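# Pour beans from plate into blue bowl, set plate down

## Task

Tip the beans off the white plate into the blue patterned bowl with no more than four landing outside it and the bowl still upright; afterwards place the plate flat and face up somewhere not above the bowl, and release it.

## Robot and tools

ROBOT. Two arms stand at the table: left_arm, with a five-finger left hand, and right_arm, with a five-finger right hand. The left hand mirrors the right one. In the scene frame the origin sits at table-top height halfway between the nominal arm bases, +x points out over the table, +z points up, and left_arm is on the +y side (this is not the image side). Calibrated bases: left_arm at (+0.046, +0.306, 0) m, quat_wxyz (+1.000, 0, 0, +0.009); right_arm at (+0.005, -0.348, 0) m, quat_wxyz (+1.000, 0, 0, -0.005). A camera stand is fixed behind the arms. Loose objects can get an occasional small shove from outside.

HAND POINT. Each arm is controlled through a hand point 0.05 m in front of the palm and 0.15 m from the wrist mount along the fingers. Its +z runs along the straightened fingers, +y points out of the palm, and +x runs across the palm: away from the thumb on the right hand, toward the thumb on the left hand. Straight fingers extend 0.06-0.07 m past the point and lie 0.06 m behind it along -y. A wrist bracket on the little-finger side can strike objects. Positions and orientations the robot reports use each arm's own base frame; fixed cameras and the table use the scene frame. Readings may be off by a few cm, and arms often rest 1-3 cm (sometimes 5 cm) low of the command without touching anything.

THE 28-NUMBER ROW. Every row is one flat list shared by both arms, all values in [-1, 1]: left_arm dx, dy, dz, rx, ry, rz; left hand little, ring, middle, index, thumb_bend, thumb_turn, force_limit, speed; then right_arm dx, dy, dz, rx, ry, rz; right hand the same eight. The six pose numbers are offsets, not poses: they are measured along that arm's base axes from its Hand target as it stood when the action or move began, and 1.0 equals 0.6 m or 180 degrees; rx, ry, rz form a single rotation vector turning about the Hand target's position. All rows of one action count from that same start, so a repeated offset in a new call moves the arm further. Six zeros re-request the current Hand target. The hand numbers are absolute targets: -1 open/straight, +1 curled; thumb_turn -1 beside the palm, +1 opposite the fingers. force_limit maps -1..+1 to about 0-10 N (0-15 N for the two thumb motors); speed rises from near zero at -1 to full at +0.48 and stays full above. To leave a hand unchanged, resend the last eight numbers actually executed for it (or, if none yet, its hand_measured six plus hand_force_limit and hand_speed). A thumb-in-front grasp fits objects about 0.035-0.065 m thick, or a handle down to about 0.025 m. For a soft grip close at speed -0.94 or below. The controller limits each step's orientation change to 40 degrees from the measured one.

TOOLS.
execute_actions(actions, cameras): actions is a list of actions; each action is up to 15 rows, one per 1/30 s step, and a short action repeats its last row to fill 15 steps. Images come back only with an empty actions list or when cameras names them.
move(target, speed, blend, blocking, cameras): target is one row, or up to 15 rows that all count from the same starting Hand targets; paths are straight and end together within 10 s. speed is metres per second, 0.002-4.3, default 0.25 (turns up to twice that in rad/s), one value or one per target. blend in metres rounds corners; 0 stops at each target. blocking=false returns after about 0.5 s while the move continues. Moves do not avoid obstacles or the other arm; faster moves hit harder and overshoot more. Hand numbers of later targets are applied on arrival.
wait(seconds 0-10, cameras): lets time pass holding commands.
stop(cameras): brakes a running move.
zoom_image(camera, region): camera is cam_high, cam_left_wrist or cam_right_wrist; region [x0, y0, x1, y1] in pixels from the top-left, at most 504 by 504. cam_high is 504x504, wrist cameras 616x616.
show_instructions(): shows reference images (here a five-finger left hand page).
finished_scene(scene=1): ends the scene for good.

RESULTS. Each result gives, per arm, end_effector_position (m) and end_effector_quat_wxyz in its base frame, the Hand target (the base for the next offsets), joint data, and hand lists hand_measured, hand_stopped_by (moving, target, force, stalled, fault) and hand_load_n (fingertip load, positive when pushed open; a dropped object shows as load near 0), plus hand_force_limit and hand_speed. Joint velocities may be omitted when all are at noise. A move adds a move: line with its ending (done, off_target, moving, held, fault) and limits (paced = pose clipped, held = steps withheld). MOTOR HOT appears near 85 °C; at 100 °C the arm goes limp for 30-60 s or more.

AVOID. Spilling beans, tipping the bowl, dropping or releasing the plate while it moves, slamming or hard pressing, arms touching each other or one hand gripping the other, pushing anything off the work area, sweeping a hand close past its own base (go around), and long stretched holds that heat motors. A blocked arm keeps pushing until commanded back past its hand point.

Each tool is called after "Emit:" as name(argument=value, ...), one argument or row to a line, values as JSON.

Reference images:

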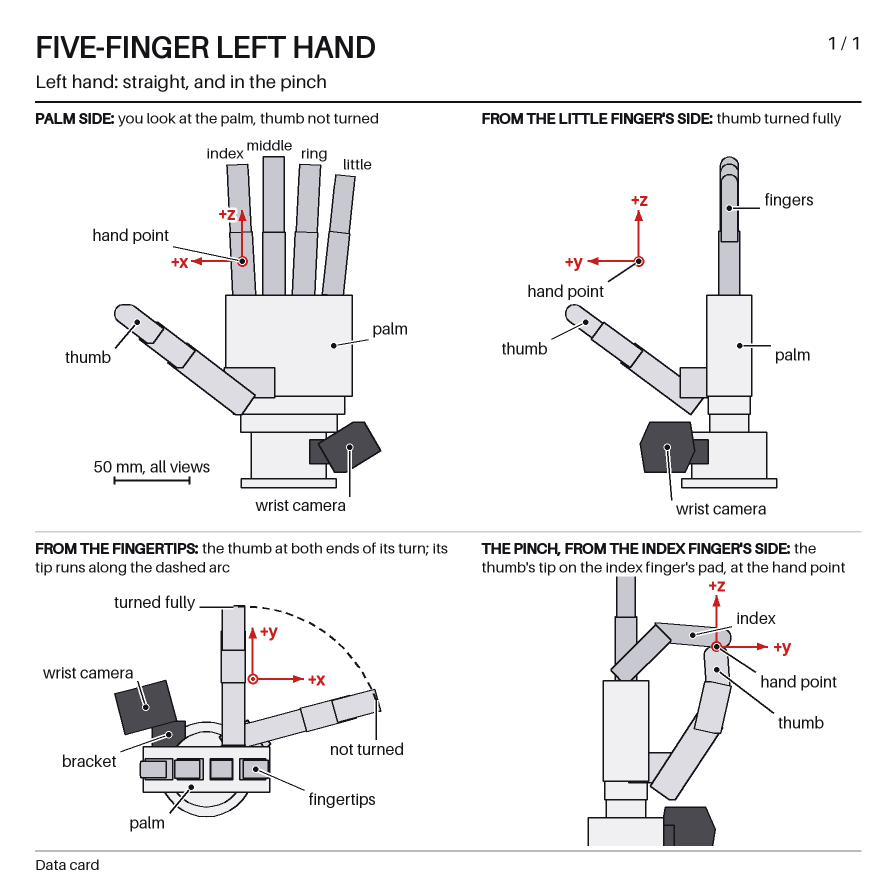

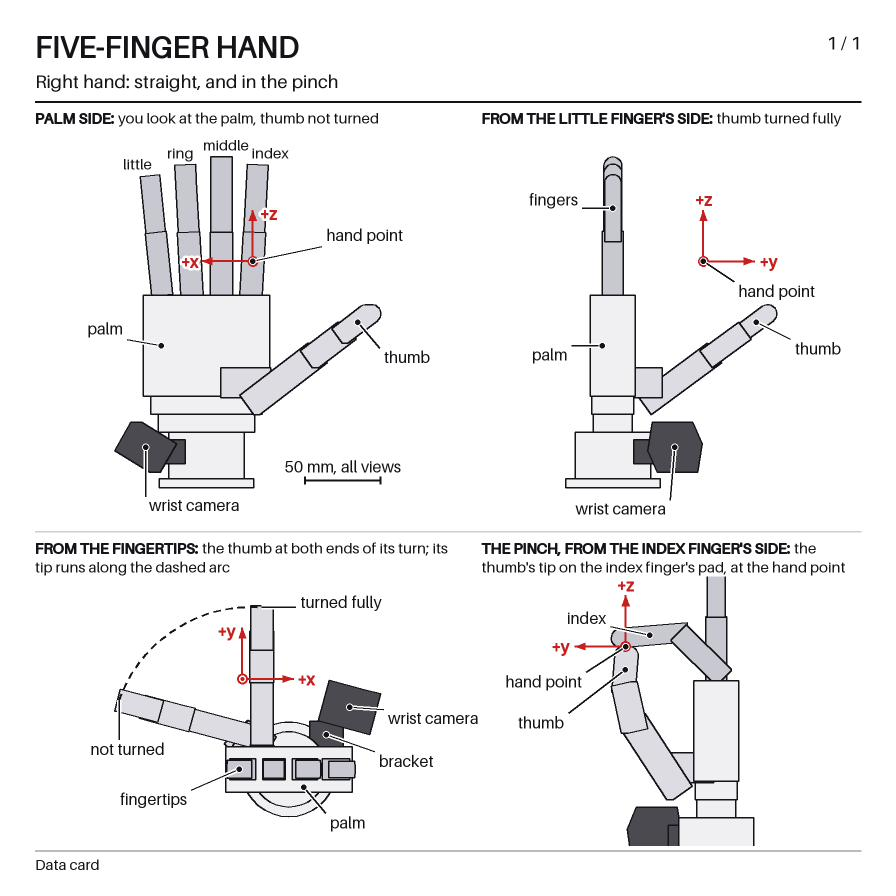

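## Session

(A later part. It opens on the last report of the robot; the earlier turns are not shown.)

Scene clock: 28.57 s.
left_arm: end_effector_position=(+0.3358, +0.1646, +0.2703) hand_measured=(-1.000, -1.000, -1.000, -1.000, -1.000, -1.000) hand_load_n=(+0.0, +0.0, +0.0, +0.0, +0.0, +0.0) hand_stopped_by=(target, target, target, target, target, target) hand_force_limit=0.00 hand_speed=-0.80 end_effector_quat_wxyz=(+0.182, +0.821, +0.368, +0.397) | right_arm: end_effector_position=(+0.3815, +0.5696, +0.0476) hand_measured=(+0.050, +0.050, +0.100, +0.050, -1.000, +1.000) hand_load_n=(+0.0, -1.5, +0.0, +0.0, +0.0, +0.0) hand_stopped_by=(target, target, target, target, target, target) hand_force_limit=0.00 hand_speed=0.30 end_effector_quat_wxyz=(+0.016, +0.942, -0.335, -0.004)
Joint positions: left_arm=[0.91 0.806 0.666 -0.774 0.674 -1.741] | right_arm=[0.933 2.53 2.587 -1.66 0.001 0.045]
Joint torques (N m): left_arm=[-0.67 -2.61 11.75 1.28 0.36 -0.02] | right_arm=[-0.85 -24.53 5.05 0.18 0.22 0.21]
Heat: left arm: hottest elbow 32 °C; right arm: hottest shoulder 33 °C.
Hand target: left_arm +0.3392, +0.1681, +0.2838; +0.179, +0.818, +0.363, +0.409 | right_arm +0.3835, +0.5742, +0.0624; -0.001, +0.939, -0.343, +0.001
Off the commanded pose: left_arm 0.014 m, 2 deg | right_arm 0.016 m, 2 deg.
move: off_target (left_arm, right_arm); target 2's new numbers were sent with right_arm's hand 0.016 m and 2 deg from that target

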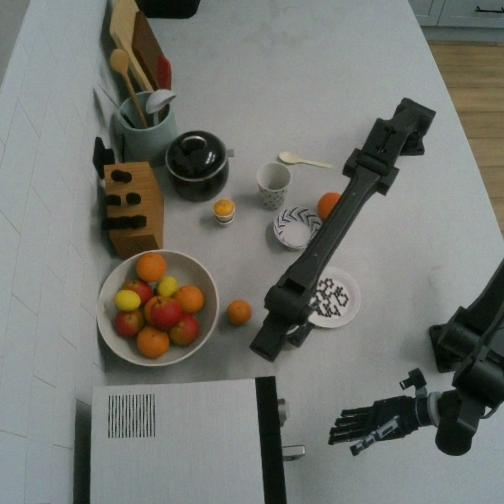

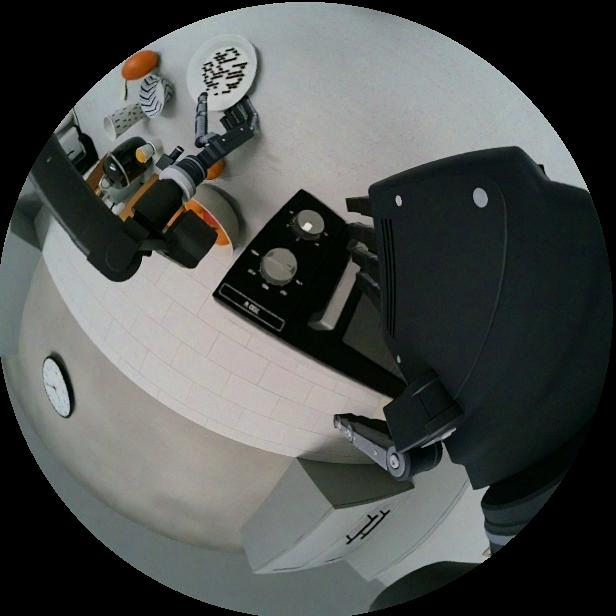

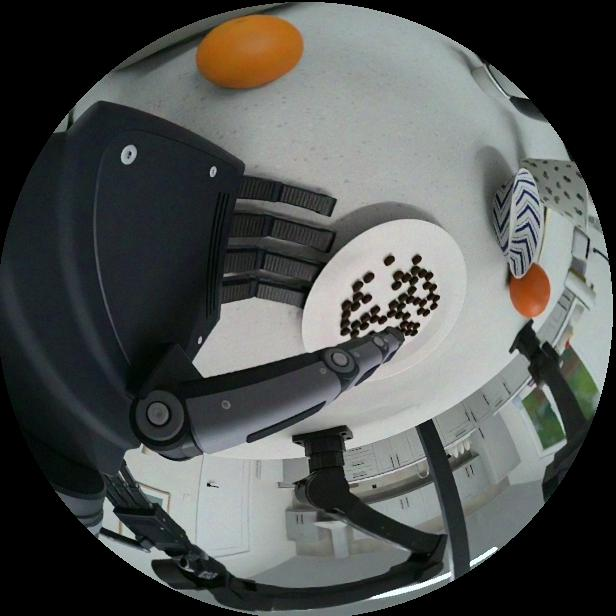

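Emit:
move(
  target=[
    [0,0,0,0,0,0,-1,-1,-1,-1,-1,-1,0,-0.8, -0.015,0.046,0.004,0,0,0,0.1,0.1,0.12,0.1,-1,1,0,0.3],
    [0,0,0,0,0,0,-1,-1,-1,-1,-1,-1,0,-0.8, -0.053,0.002,0.004,0,0,0,0.1,0.1,0.12,0.1,-1,1,0,0.3],
  ],
  speed=0.1,
  cameras=["all"],
)

Emit:
zoom_image(
  camera="cam_left_wrist",
  region=[140, 20, 280, 200],
)

Emit:
zoom_image(
  camera="cam_right_wrist",
  region=[200, 180, 460, 440],
)

Scene clock: 32.70 s.
left_arm: end_effector_position=(+0.3358, +0.1646, +0.2703) hand_measured=(-1.000, -1.000, -1.000, -1.000, -1.000, -1.000) hand_load_n=(+0.0, +0.0, +0.0, +0.0, +0.0, +0.0) hand_stopped_by=(target, target, target, target, target, target) hand_force_limit=0.00 hand_speed=-0.80 end_effector_quat_wxyz=(+0.182, +0.821, +0.368, +0.397) | right_arm: end_effector_position=(+0.3562, +0.5644, +0.0449) hand_measured=(+0.100, +0.100, +0.120, +0.100, -1.000, +1.000) hand_load_n=(+0.0, +0.0, +0.0, +0.0, +0.0, +0.0) hand_stopped_by=(target, target, target, target, target, target) hand_force_limit=0.00 hand_speed=0.30 end_effector_quat_wxyz=(+0.022, +0.940, -0.340, -0.007)
Joint positions: left_arm=[0.91 0.806 0.666 -0.774 0.674 -1.741] | right_arm=[0.955 2.438 2.402 -1.58 -0.002 0.077]
Joint torques (N m): left_arm=[-0.62 -2.96 11.79 1.36 0.37 0.03] | right_arm=[0.79 -24.18 5.22 0.06 0.12 0.23]
Heat: left arm: hottest elbow 33 °C; right arm: hottest shoulder 34 °C.
Hand target: left_arm +0.3392, +0.1681, +0.2838; +0.179, +0.818, +0.363, +0.409 | right_arm +0.3518, +0.5754, +0.0648; -0.001, +0.939, -0.343, +0.001
Off the commanded pose: left_arm 0.014 m, 2 deg | right_arm 0.023 m, 3 deg.
move: off_target (left_arm, right_arm)

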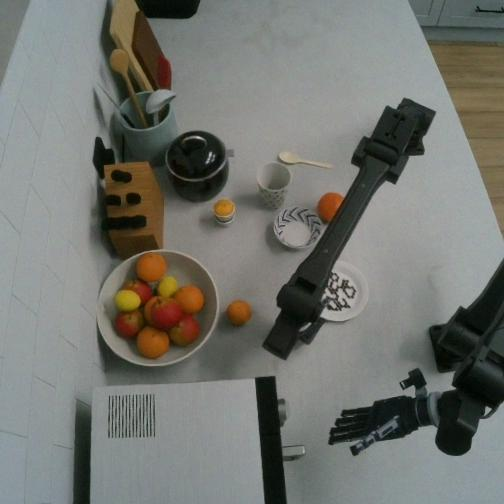

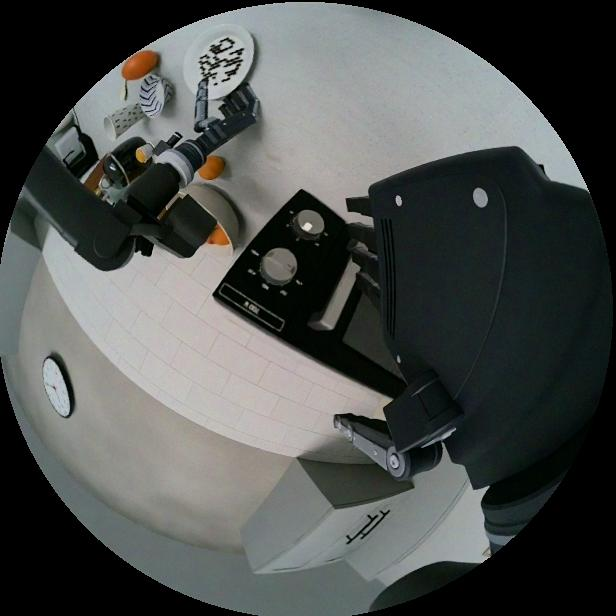

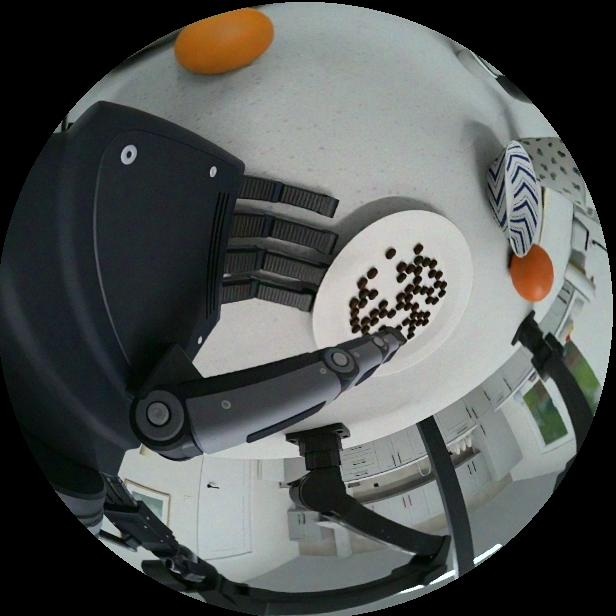

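Scaled by 2.800 from the camera's 616x616 image, which has a finer 880x880 frame.

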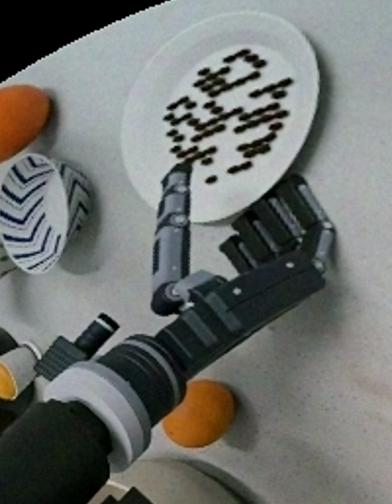

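Scaled by 1.938 from the camera's 616x616 image, which has a finer 880x880 frame.

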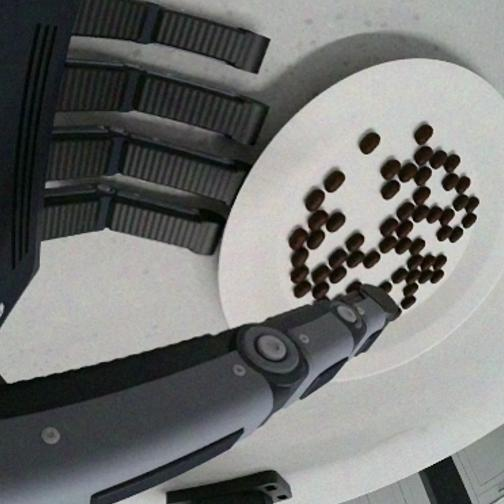

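Emit:
move(
  target=[0,0,0,0,0,0,-1,-1,-1,-1,-1,-1,0,-0.8, 0,0,0,0,0,0,0.3,0.3,0.3,0.3,-1,1,0.2,-0.5],
  speed=0.1,
  cameras=["all"],
)

Emit:
zoom_image(
  camera="cam_left_wrist",
  region=[140, 20, 280, 200],
)

Emit:
zoom_image(
  camera="cam_right_wrist",
  region=[200, 180, 460, 440],
)

Scene clock: 34.00 s.
left_arm: end_effector_position=(+0.3358, +0.1646, +0.2703) hand_measured=(-1.000, -1.000, -1.000, -1.000, -1.000, -1.000) hand_load_n=(+0.0, +0.0, +0.0, +0.0, +0.0, +0.0) hand_stopped_by=(target, target, target, target, target, target) hand_force_limit=0.00 hand_speed=-0.80 end_effector_quat_wxyz=(+0.182, +0.821, +0.368, +0.397) | right_arm: end_effector_position=(+0.3563, +0.5630, +0.0436) hand_measured=(+0.300, +0.300, +0.300, +0.300, -1.000, +1.000) hand_load_n=(+0.0, +0.0, +0.5, +0.0, +0.0, +0.5) hand_stopped_by=(target, target, target, target, target, target) hand_force_limit=0.20 hand_speed=-0.50 end_effector_quat_wxyz=(+0.024, +0.940, -0.340, -0.005)
Joint positions: left_arm=[0.91 0.806 0.666 -0.774 0.674 -1.741] | right_arm=[0.955 2.438 2.398 -1.58 0.003 0.077]
Joint torques (N m): left_arm=[-0.15 -3.31 11.6 1.37 0.36 -0.03] | right_arm=[1.55 -23.82 5.42 0.13 0.08 0.25]
Heat: left arm: hottest elbow 33 °C; right arm: hottest shoulder 34 °C.
Hand target: left_arm +0.3392, +0.1681, +0.2838; +0.179, +0.818, +0.363, +0.409 | right_arm +0.3518, +0.5754, +0.0648; -0.001, +0.939, -0.343, +0.001
Off the commanded pose: left_arm 0.014 m, 2 deg | right_arm 0.025 m, 3 deg.
move: off_target (left_arm, right_arm)

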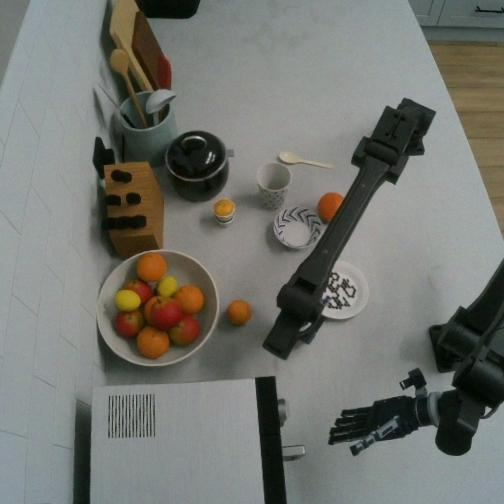

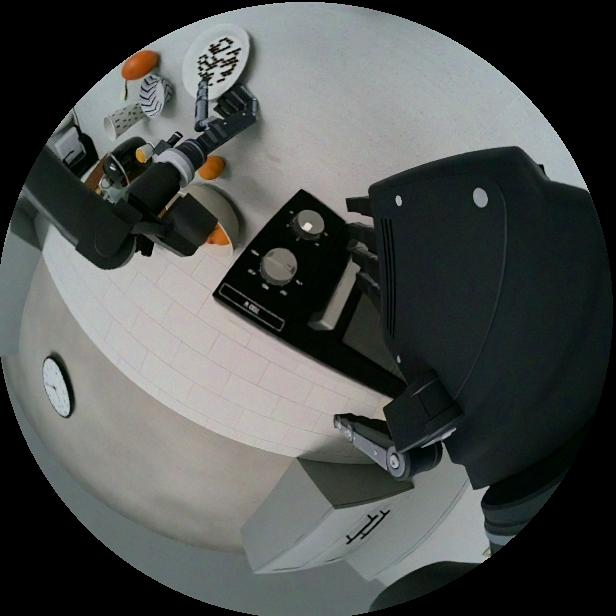

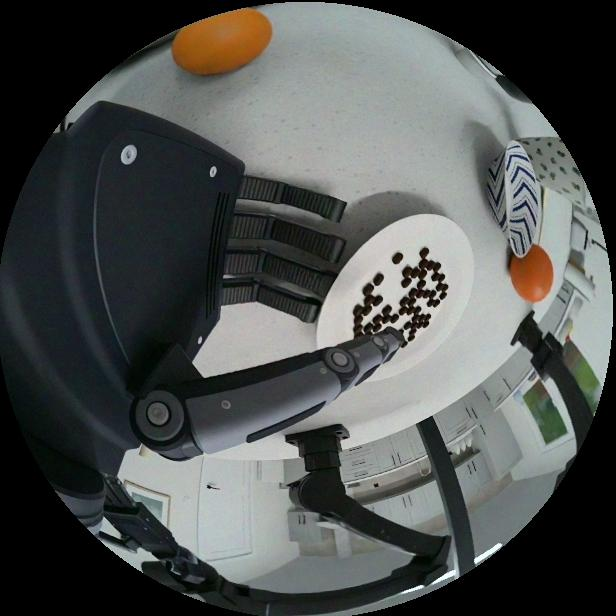

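Scaled by 2.800 from the camera's 616x616 image, which has a finer 880x880 frame.

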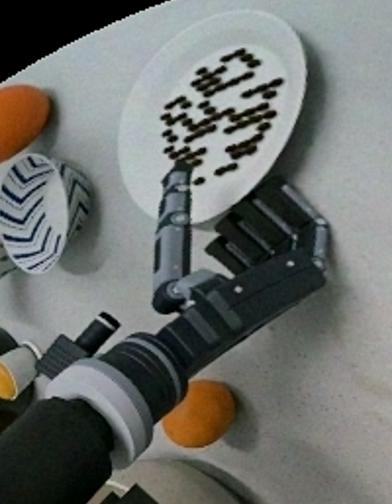

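Scaled by 1.938 from the camera's 616x616 image, which has a finer 880x880 frame.

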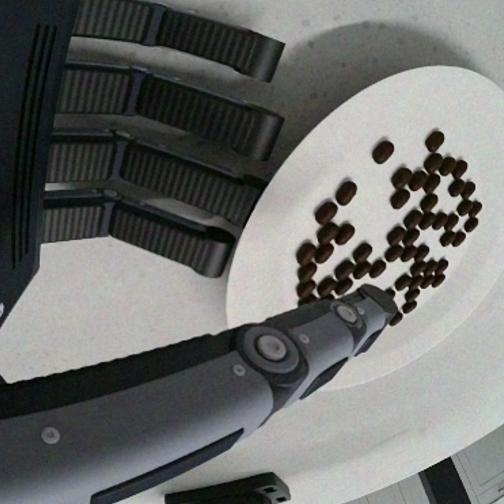

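Emit:
move(
  target=[
    [0,0,0,0,0,0,-1,-1,-1,-1,-1,-1,0,-0.8, 0.01,0.02,0.01,0,0,0,0.1,0.1,0.12,0.1,-1,1,0,0.3],
    [0,0,0,0,0,0,-1,-1,-1,-1,-1,-1,0,-0.8, -0.017,0.057,0.0,0,0,0,0.1,0.1,0.12,0.1,-1,1,0,0.3],
    [0,0,0,0,0,0,-1,-1,-1,-1,-1,-1,0,-0.8, -0.049,0.019,0.0,0,0,0,0.1,0.1,0.12,0.1,-1,1,0,0.3],
  ],
  speed=0.1,
  cameras=["all"],
)

Emit:
zoom_image(
  camera="cam_left_wrist",
  region=[140, 20, 280, 200],
)

Emit:
zoom_image(
  camera="cam_right_wrist",
  region=[200, 180, 460, 440],
)

Scene clock: 41.20 s.
left_arm: end_effector_position=(+0.3358, +0.1646, +0.2703) hand_measured=(-1.000, -1.000, -1.000, -1.000, -1.000, -1.000) hand_load_n=(+0.0, +0.0, +0.0, +0.0, +0.0, +0.0) hand_stopped_by=(target, target, target, target, target, target) hand_force_limit=0.00 hand_speed=-0.80 end_effector_quat_wxyz=(+0.182, +0.821, +0.368, +0.397) | right_arm: end_effector_position=(+0.3247, +0.5772, +0.0445) hand_measured=(+0.100, +0.100, +0.120, +0.100, -1.000, +1.000) hand_load_n=(+0.0, +0.0, +0.5, +0.0, +0.0, +0.0) hand_stopped_by=(target, target, target, target, target, target) hand_force_limit=0.00 hand_speed=0.30 end_effector_quat_wxyz=(+0.023, +0.941, -0.338, -0.005)
Joint positions: left_arm=[0.91 0.806 0.666 -0.774 0.674 -1.741] | right_arm=[1.002 2.407 2.345 -1.554 0 0.12]
Joint torques (N m): left_arm=[-0.56 -2.84 11.73 1.29 0.38 -0.06] | right_arm=[0.21 -23.77 5.24 0.1 0.14 0.27]
Heat: left arm: hottest elbow 33 °C; right arm: hottest shoulder 34 °C.
Hand target: left_arm +0.3392, +0.1681, +0.2838; +0.179, +0.818, +0.363, +0.409 | right_arm +0.3224, +0.5867, +0.0648; -0.001, +0.939, -0.343, +0.001
Off the commanded pose: left_arm 0.014 m, 2 deg | right_arm 0.023 m, 3 deg.
move: off_target (left_arm, right_arm)

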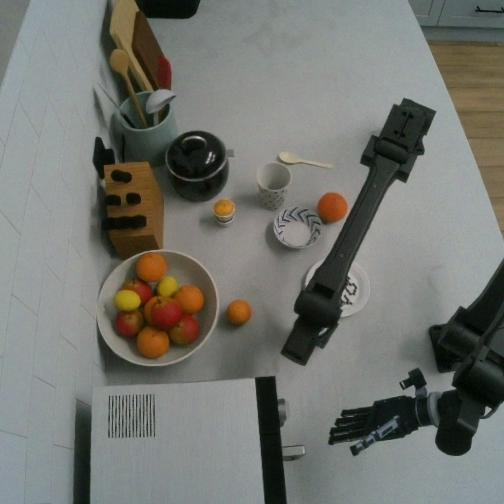

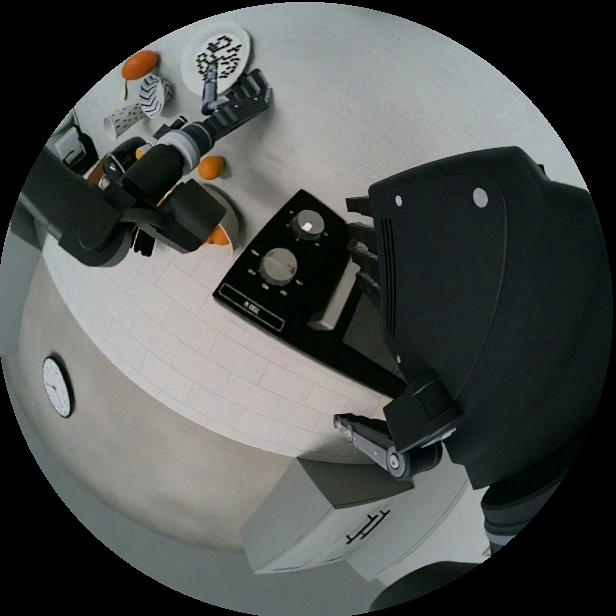

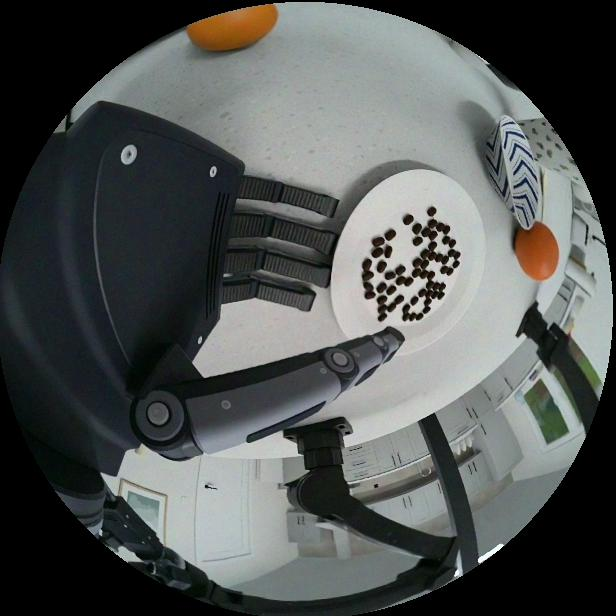

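Scaled by 2.800 from the camera's 616x616 image, which has a finer 880x880 frame.

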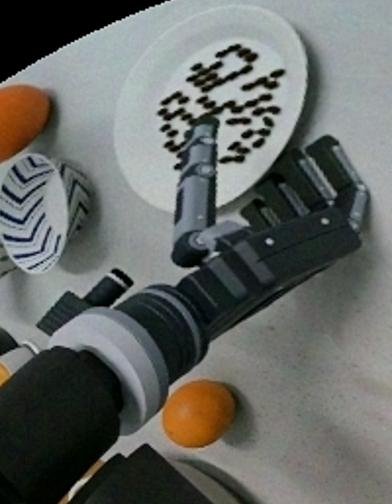

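Scaled by 1.938 from the camera's 616x616 image, which has a finer 880x880 frame.

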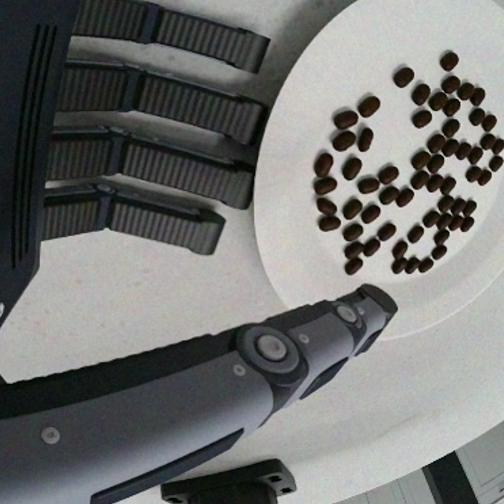

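Emit:
move(
  target=[
    [0,0,0,0,0,0,-1,-1,-1,-1,-1,-1,0,-0.8, 0.017,-0.014,0.0,0,0,0,0.1,0.1,0.12,0.1,-1,1,0,0.3],
    [0,0,0,0,0,0,-1,-1,-1,-1,-1,-1,0,-0.8, 0.0,-0.033,0.0,0,0,0,0.1,0.1,0.12,0.1,-1,1,0,0.3],
  ],
  speed=0.1,
  cameras=["all"],
)

Emit:
zoom_image(
  camera="cam_left_wrist",
  region=[140, 20, 280, 200],
)

Emit:
zoom_image(
  camera="cam_right_wrist",
  region=[200, 140, 500, 440],
)

Scene clock: 43.70 s.
left_arm: end_effector_position=(+0.3358, +0.1646, +0.2703) hand_measured=(-1.000, -1.000, -1.000, -1.000, -1.000, -1.000) hand_load_n=(+0.0, +0.0, +0.0, +0.0, +0.0, +0.0) hand_stopped_by=(target, target, target, target, target, target) hand_force_limit=0.00 hand_speed=-0.80 end_effector_quat_wxyz=(+0.182, +0.821, +0.368, +0.397) | right_arm: end_effector_position=(+0.3161, +0.5627, +0.0437) hand_measured=(+0.100, +0.100, +0.120, +0.100, -1.000, +1.000) hand_load_n=(+0.0, +0.0, +0.0, +0.0, +0.0, +0.0) hand_stopped_by=(target, target, target, target, target, target) hand_force_limit=0.00 hand_speed=0.30 end_effector_quat_wxyz=(+0.024, +0.941, -0.338, -0.004)
Joint positions: left_arm=[0.91 0.806 0.666 -0.774 0.674 -1.741] | right_arm=[1.002 2.34 2.219 -1.498 0.003 0.12]
Joint torques (N m): left_arm=[-0.62 -3.02 11.58 1.47 0.36 -0.04] | right_arm=[-0.79 -23.71 5.2 0.16 0.14 0.13]
Heat: left arm: hottest elbow 34 °C; right arm: hottest shoulder 35 °C.
Hand target: left_arm +0.3392, +0.1681, +0.2838; +0.179, +0.818, +0.363, +0.409 | right_arm +0.3224, +0.5669, +0.0647; -0.001, +0.939, -0.343, +0.000
Off the commanded pose: left_arm 0.014 m, 2 deg | right_arm 0.022 m, 3 deg.
move: off_target (left_arm, right_arm)

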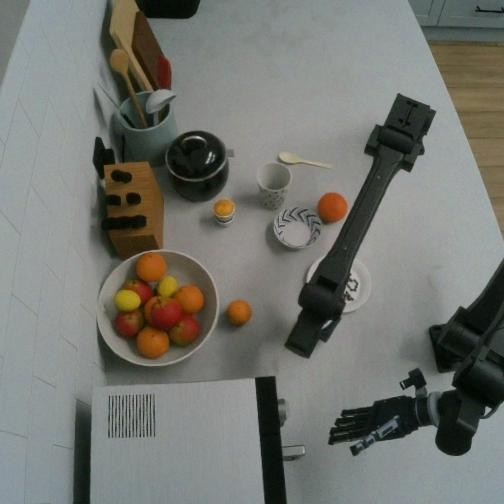

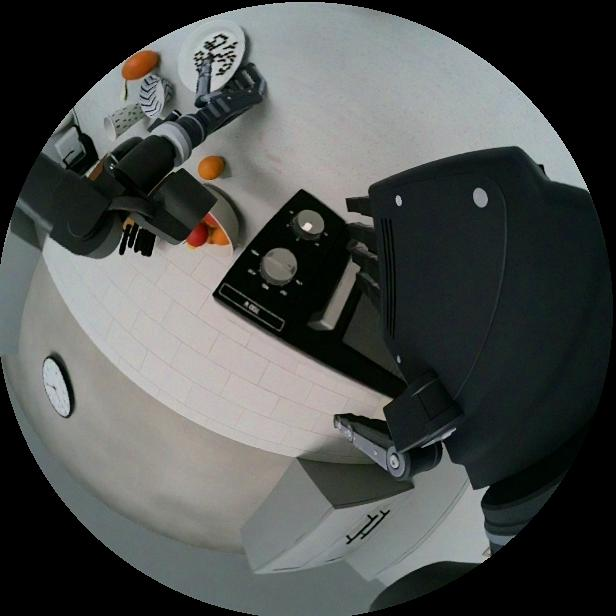

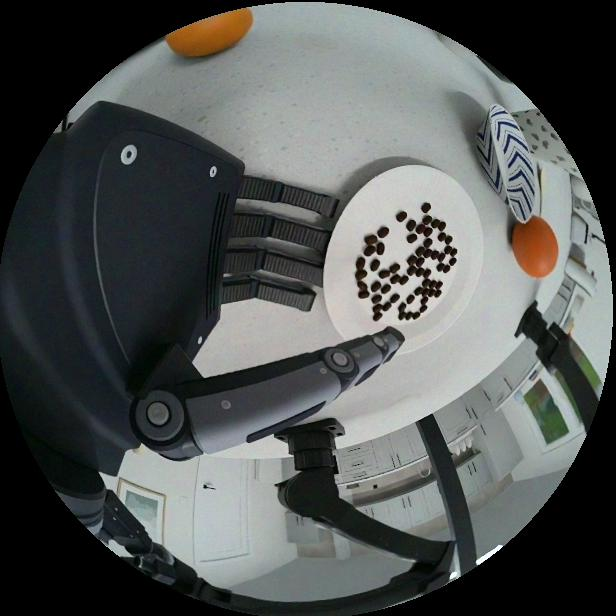

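Scaled by 2.800 from the camera's 616x616 image, which has a finer 880x880 frame.

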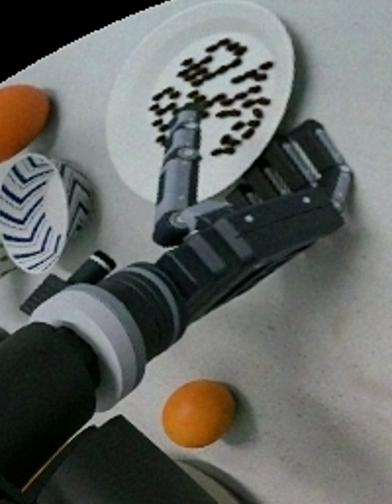

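Scaled by 1.680 from the camera's 616x616 image, which has a finer 880x880 frame.

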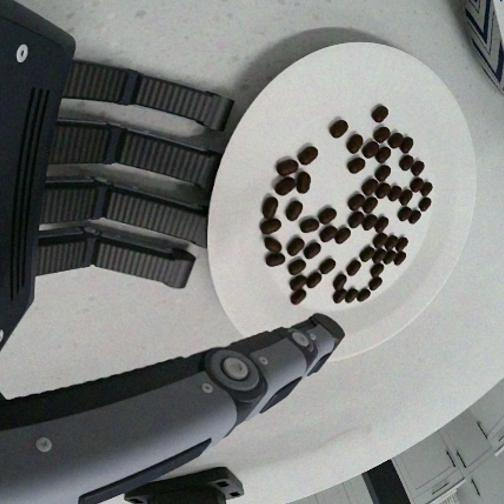

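Emit:
move(
  target=[
    [0,0,0,0,0,0,-1,-1,-1,-1,-1,-1,0,-0.8, 0.025,0.0,0.0,0,0,0,0.1,0.1,0.12,0.1,-1,1,0,0.3],
    [0,0,0,0,0,0,-1,-1,-1,-1,-1,-1,0,-0.8, 0.012,-0.017,0.0,0,0,0,0.1,0.1,0.12,0.1,-1,1,0,0.3],
    [0,0,0,0,0,0,-1,-1,-1,-1,-1,-1,0,-0.8, 0.012,-0.017,0.0,0,0,0,0.4,0.4,0.4,0.4,-0.4,1,0,-0.5],
  ],
  speed=0.1,
  cameras=["all"],
)

Emit:
zoom_image(
  camera="cam_left_wrist",
  region=[140, 0, 280, 180],
)

Emit:
zoom_image(
  camera="cam_right_wrist",
  region=[200, 140, 500, 440],
)

Scene clock: 47.47 s.
left_arm: end_effector_position=(+0.3358, +0.1646, +0.2703) hand_measured=(-1.000, -1.000, -1.000, -1.000, -1.000, -1.000) hand_load_n=(+0.0, +0.0, +0.0, +0.0, +0.0, +0.0) hand_stopped_by=(target, target, target, target, target, target) hand_force_limit=0.00 hand_speed=-0.80 end_effector_quat_wxyz=(+0.182, +0.821, +0.368, +0.397) | right_arm: end_effector_position=(+0.3185, +0.5554, +0.0432) hand_measured=(+0.400, +0.400, +0.400, +0.400, -0.420, +1.000) hand_load_n=(+0.0, +0.0, +2.0, +0.0, +11.0, +2.5) hand_stopped_by=(target, target, target, target, force, target) hand_force_limit=0.00 hand_speed=-0.50 end_effector_quat_wxyz=(+0.025, +0.940, -0.341, -0.004)
Joint positions: left_arm=[0.91 0.806 0.666 -0.774 0.674 -1.741] | right_arm=[0.993 2.324 2.187 -1.484 0.003 0.119]
Joint torques (N m): left_arm=[-0.67 -3.08 11.71 1.42 0.38 0] | right_arm=[-1.14 -23.82 5.46 0.08 0.12 -0.05]
Heat: left arm: hottest elbow 34 °C; right arm: hottest shoulder 35 °C.
Hand target: left_arm +0.3392, +0.1681, +0.2838; +0.179, +0.818, +0.363, +0.409 | right_arm +0.3297, +0.5567, +0.0647; -0.001, +0.939, -0.343, +0.001
Off the commanded pose: left_arm 0.014 m, 2 deg | right_arm 0.024 m, 3 deg.
move: off_target (left_arm, right_arm); target 3's new numbers were sent with right_arm's hand 0.024 m and 3 deg from that target

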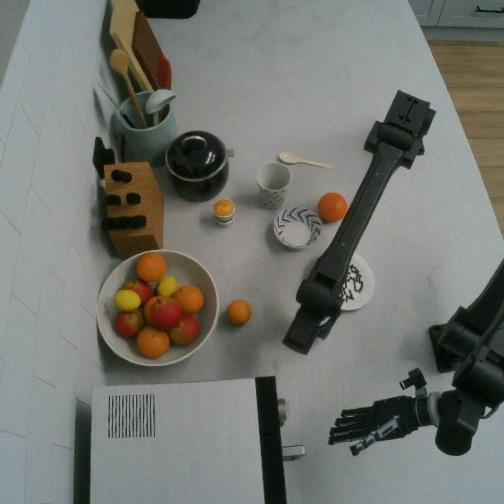

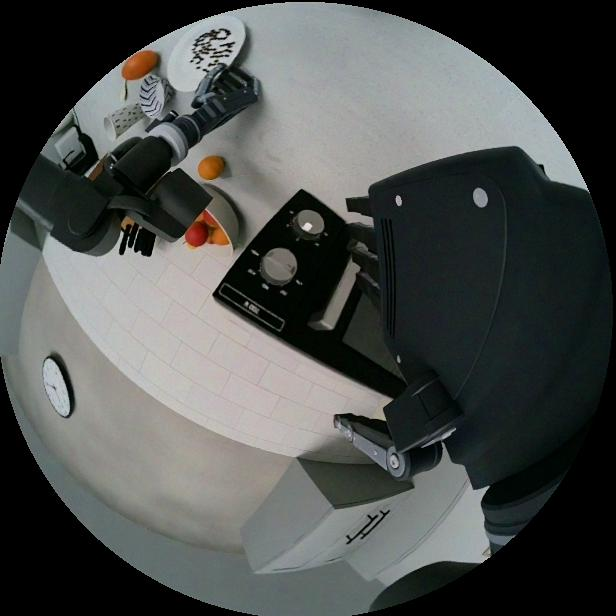

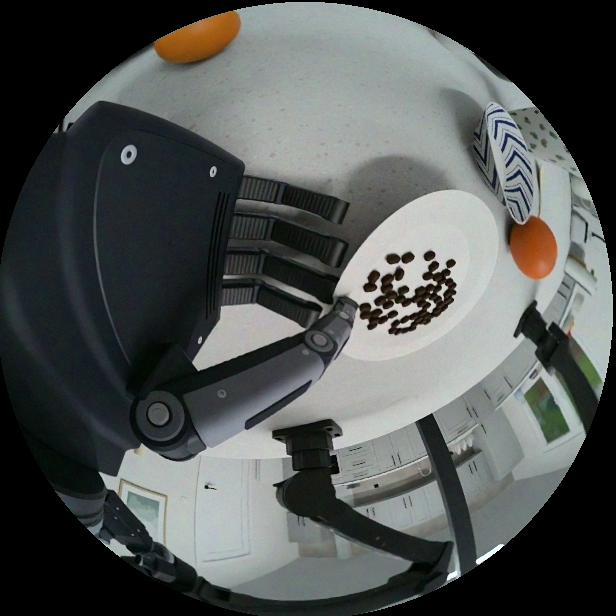

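Scaled by 2.800 from the camera's 616x616 image, which has a finer 880x880 frame.

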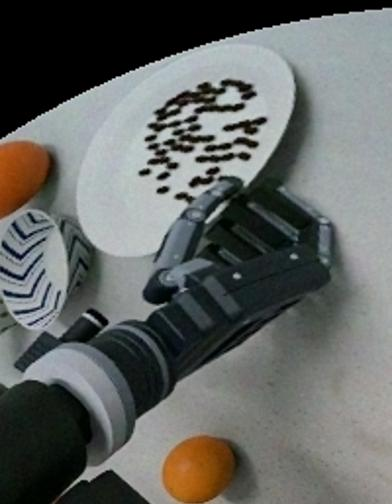

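Scaled by 1.680 from the camera's 616x616 image, which has a finer 880x880 frame.

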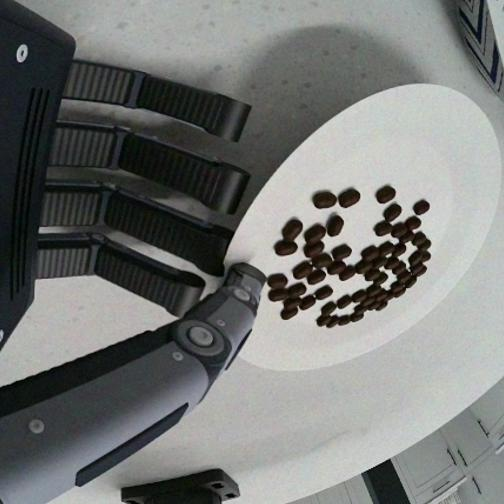

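Emit:
move(
  target=[
    [0,0,0,0,0,0,-1,-1,-1,-1,-1,-1,0,-0.8, 0,0,0,0,0,0,0.1,0.1,0.12,0.1,-1,1,0,-0.4],
    [0,0,0,0,0,0,-1,-1,-1,-1,-1,-1,0,-0.8, 0.016,0.019,0.0,0,0,0,0.1,0.1,0.12,0.1,-1,1,0,0.0],
    [0,0,0,0,0,0,-1,-1,-1,-1,-1,-1,0,-0.8, 0.054,-0.0125,0.0,0,0,0,0.1,0.1,0.12,0.1,-1,1,0,0],
    [0,0,0,0,0,0,-1,-1,-1,-1,-1,-1,0,-0.8, 0.028,-0.0445,0.0,0,0,0,0.1,0.1,0.12,0.1,-1,1,0,0.0],
  ],
  speed=0.1,
  cameras=["all"],
)

Emit:
zoom_image(
  camera="cam_left_wrist",
  region=[140, 0, 280, 180],
)

Emit:
zoom_image(
  camera="cam_right_wrist",
  region=[200, 140, 500, 440],
)

Scene clock: 55.97 s.
left_arm: end_effector_position=(+0.3358, +0.1646, +0.2703) hand_measured=(-1.000, -1.000, -1.000, -1.000, -1.000, -1.000) hand_load_n=(+0.0, +0.0, +0.0, +0.0, +0.0, +0.0) hand_stopped_by=(target, target, target, target, target, target) hand_force_limit=0.00 hand_speed=-0.80 end_effector_quat_wxyz=(+0.182, +0.821, +0.368, +0.397) | right_arm: end_effector_position=(+0.3407, +0.5265, +0.0436) hand_measured=(+0.100, +0.100, +0.120, +0.100, -1.000, +1.000) hand_load_n=(+0.0, +0.0, +0.5, +0.0, +0.0, +0.0) hand_stopped_by=(target, target, target, target, target, target) hand_force_limit=0.00 hand_speed=0.00 end_effector_quat_wxyz=(+0.024, +0.936, -0.350, -0.005)
Joint positions: left_arm=[0.91 0.806 0.666 -0.774 0.674 -1.741] | right_arm=[0.941 2.281 2.111 -1.45 0.004 0.087]
Joint torques (N m): left_arm=[-0.26 -2.73 11.7 1.43 0.38 -0.04] | right_arm=[-0.67 -22.24 5.16 -0.05 0.08 -0.02]
Heat: left arm: hottest elbow 35 °C; right arm: hottest shoulder 36 °C.
Hand target: left_arm +0.3392, +0.1681, +0.2838; +0.179, +0.818, +0.363, +0.409 | right_arm +0.3464, +0.5300, +0.0646; -0.001, +0.939, -0.343, +0.000
Off the commanded pose: left_arm 0.014 m, 2 deg | right_arm 0.022 m, 3 deg.
move: off_target (left_arm, right_arm); target 2's new numbers were sent with right_arm's hand 0.020 m and 2 deg from that target

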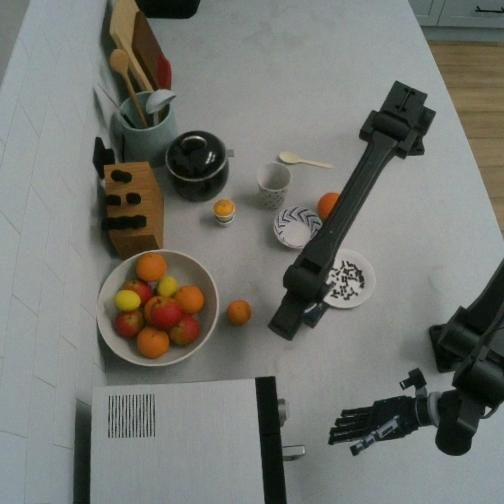

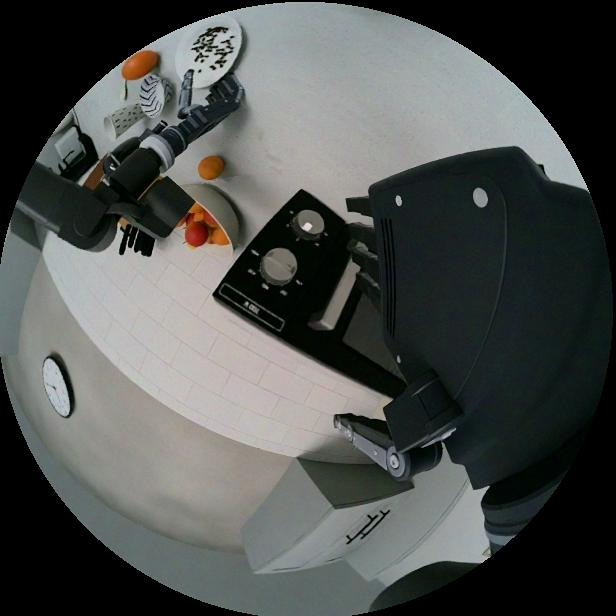

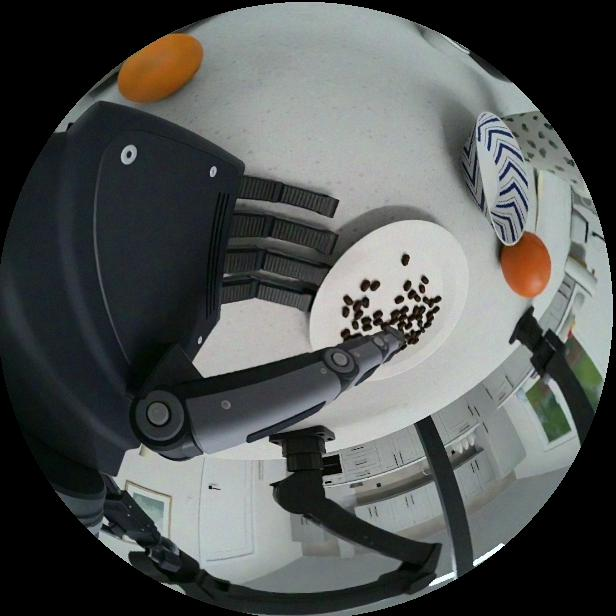

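Scaled by 2.800 from the camera's 616x616 image, which has a finer 880x880 frame.

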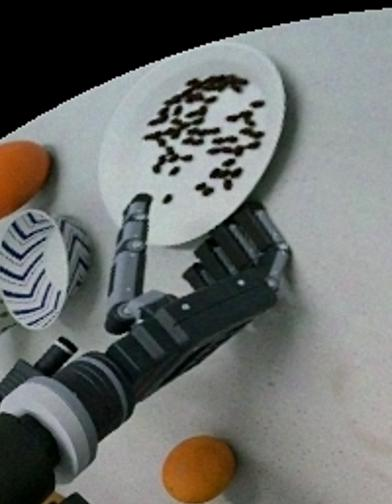

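Scaled by 1.680 from the camera's 616x616 image, which has a finer 880x880 frame.

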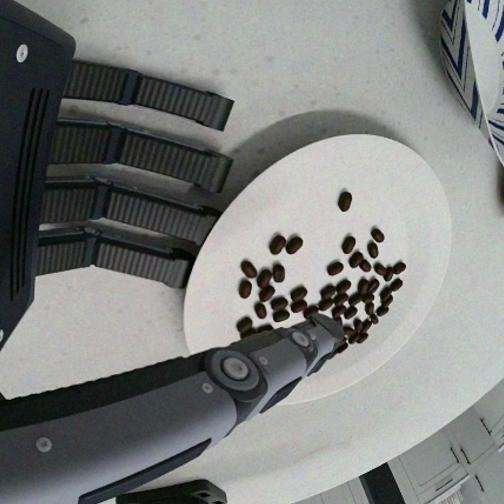

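Emit:
move(
  target=[0,0,0,0,0,0,-1,-1,-1,-1,-1,-1,0,-0.8, 0,0,0,0,0,0,0.1,0.1,0.12,0.1,-0.1,1,-0.6,-0.6],
  speed=0.1,
  cameras=["all"],
)

Emit:
zoom_image(
  camera="cam_left_wrist",
  region=[140, 0, 280, 180],
)

Emit:
zoom_image(
  camera="cam_right_wrist",
  region=[200, 140, 500, 440],
)

Scene clock: 58.73 s.
left_arm: end_effector_position=(+0.3358, +0.1646, +0.2703) hand_measured=(-1.000, -1.000, -1.000, -1.000, -1.000, -1.000) hand_load_n=(-0.5, +0.0, +0.0, +0.0, +0.0, +0.0) hand_stopped_by=(target, target, target, target, target, target) hand_force_limit=0.00 hand_speed=-0.80 end_effector_quat_wxyz=(+0.182, +0.821, +0.368, +0.397) | right_arm: end_effector_position=(+0.3407, +0.5265, +0.0436) hand_measured=(+0.100, +0.100, +0.120, +0.100, -0.100, +1.000) hand_load_n=(+0.0, +0.0, +0.0, +0.0, +0.0, +0.0) hand_stopped_by=(target, target, target, target, target, target) hand_force_limit=-0.60 hand_speed=-0.60 end_effector_quat_wxyz=(+0.024, +0.936, -0.350, -0.005)
Joint positions: left_arm=[0.91 0.806 0.666 -0.774 0.674 -1.741] | right_arm=[0.941 2.281 2.111 -1.45 0.004 0.087]
Joint torques (N m): left_arm=[-0.85 -2.96 11.78 1.46 0.37 -0.05] | right_arm=[-0.15 -22.65 5.37 0.08 0.03 -0.01]
Heat: left arm: hottest elbow 35 °C; right arm: hottest shoulder 36 °C.
Hand target: left_arm +0.3392, +0.1681, +0.2838; +0.179, +0.818, +0.363, +0.409 | right_arm +0.3464, +0.5300, +0.0646; -0.001, +0.939, -0.343, +0.000
Off the commanded pose: left_arm 0.014 m, 2 deg | right_arm 0.022 m, 3 deg.
move: off_target (left_arm, right_arm)

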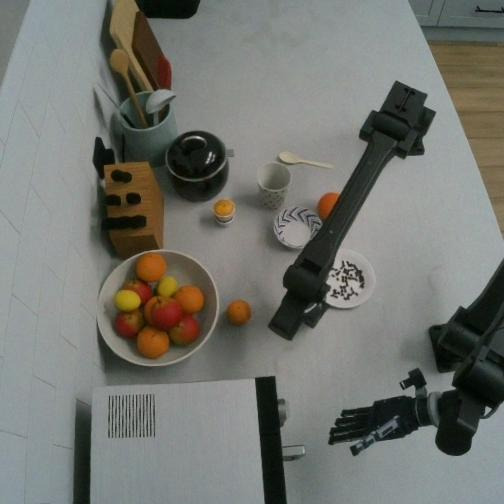

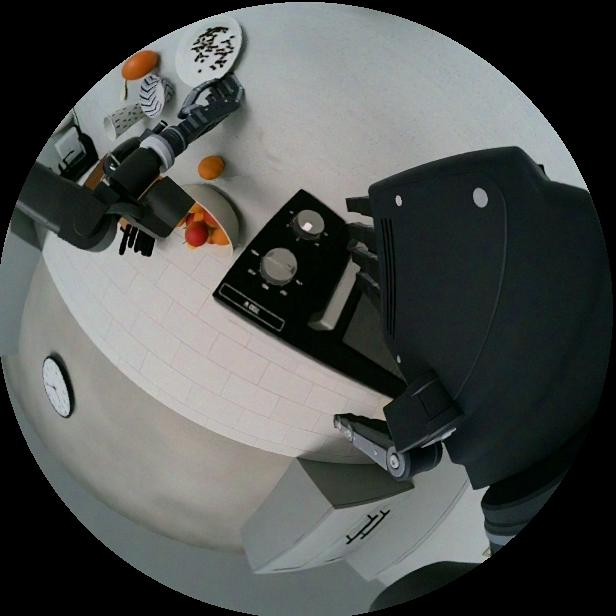

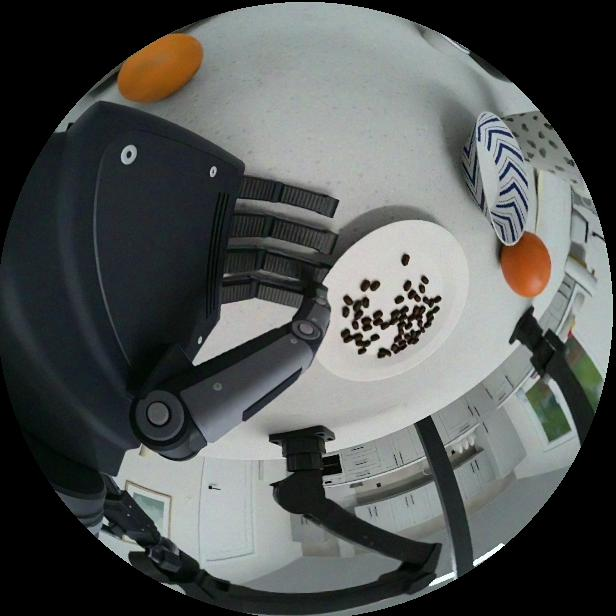

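Scaled by 2.800 from the camera's 616x616 image, which has a finer 880x880 frame.

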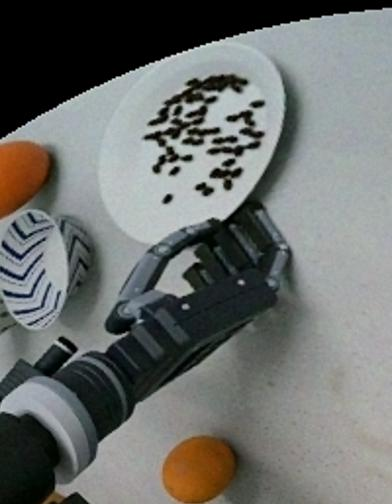

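Scaled by 1.680 from the camera's 616x616 image, which has a finer 880x880 frame.

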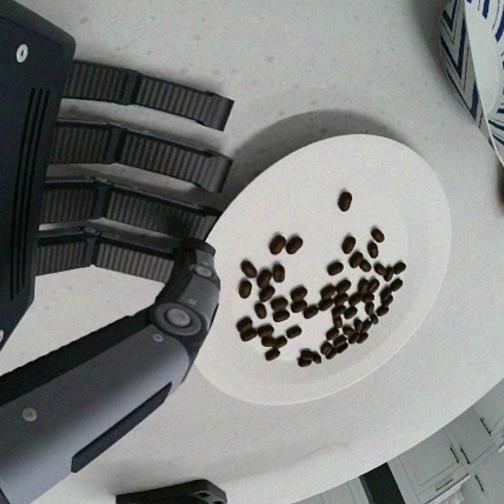

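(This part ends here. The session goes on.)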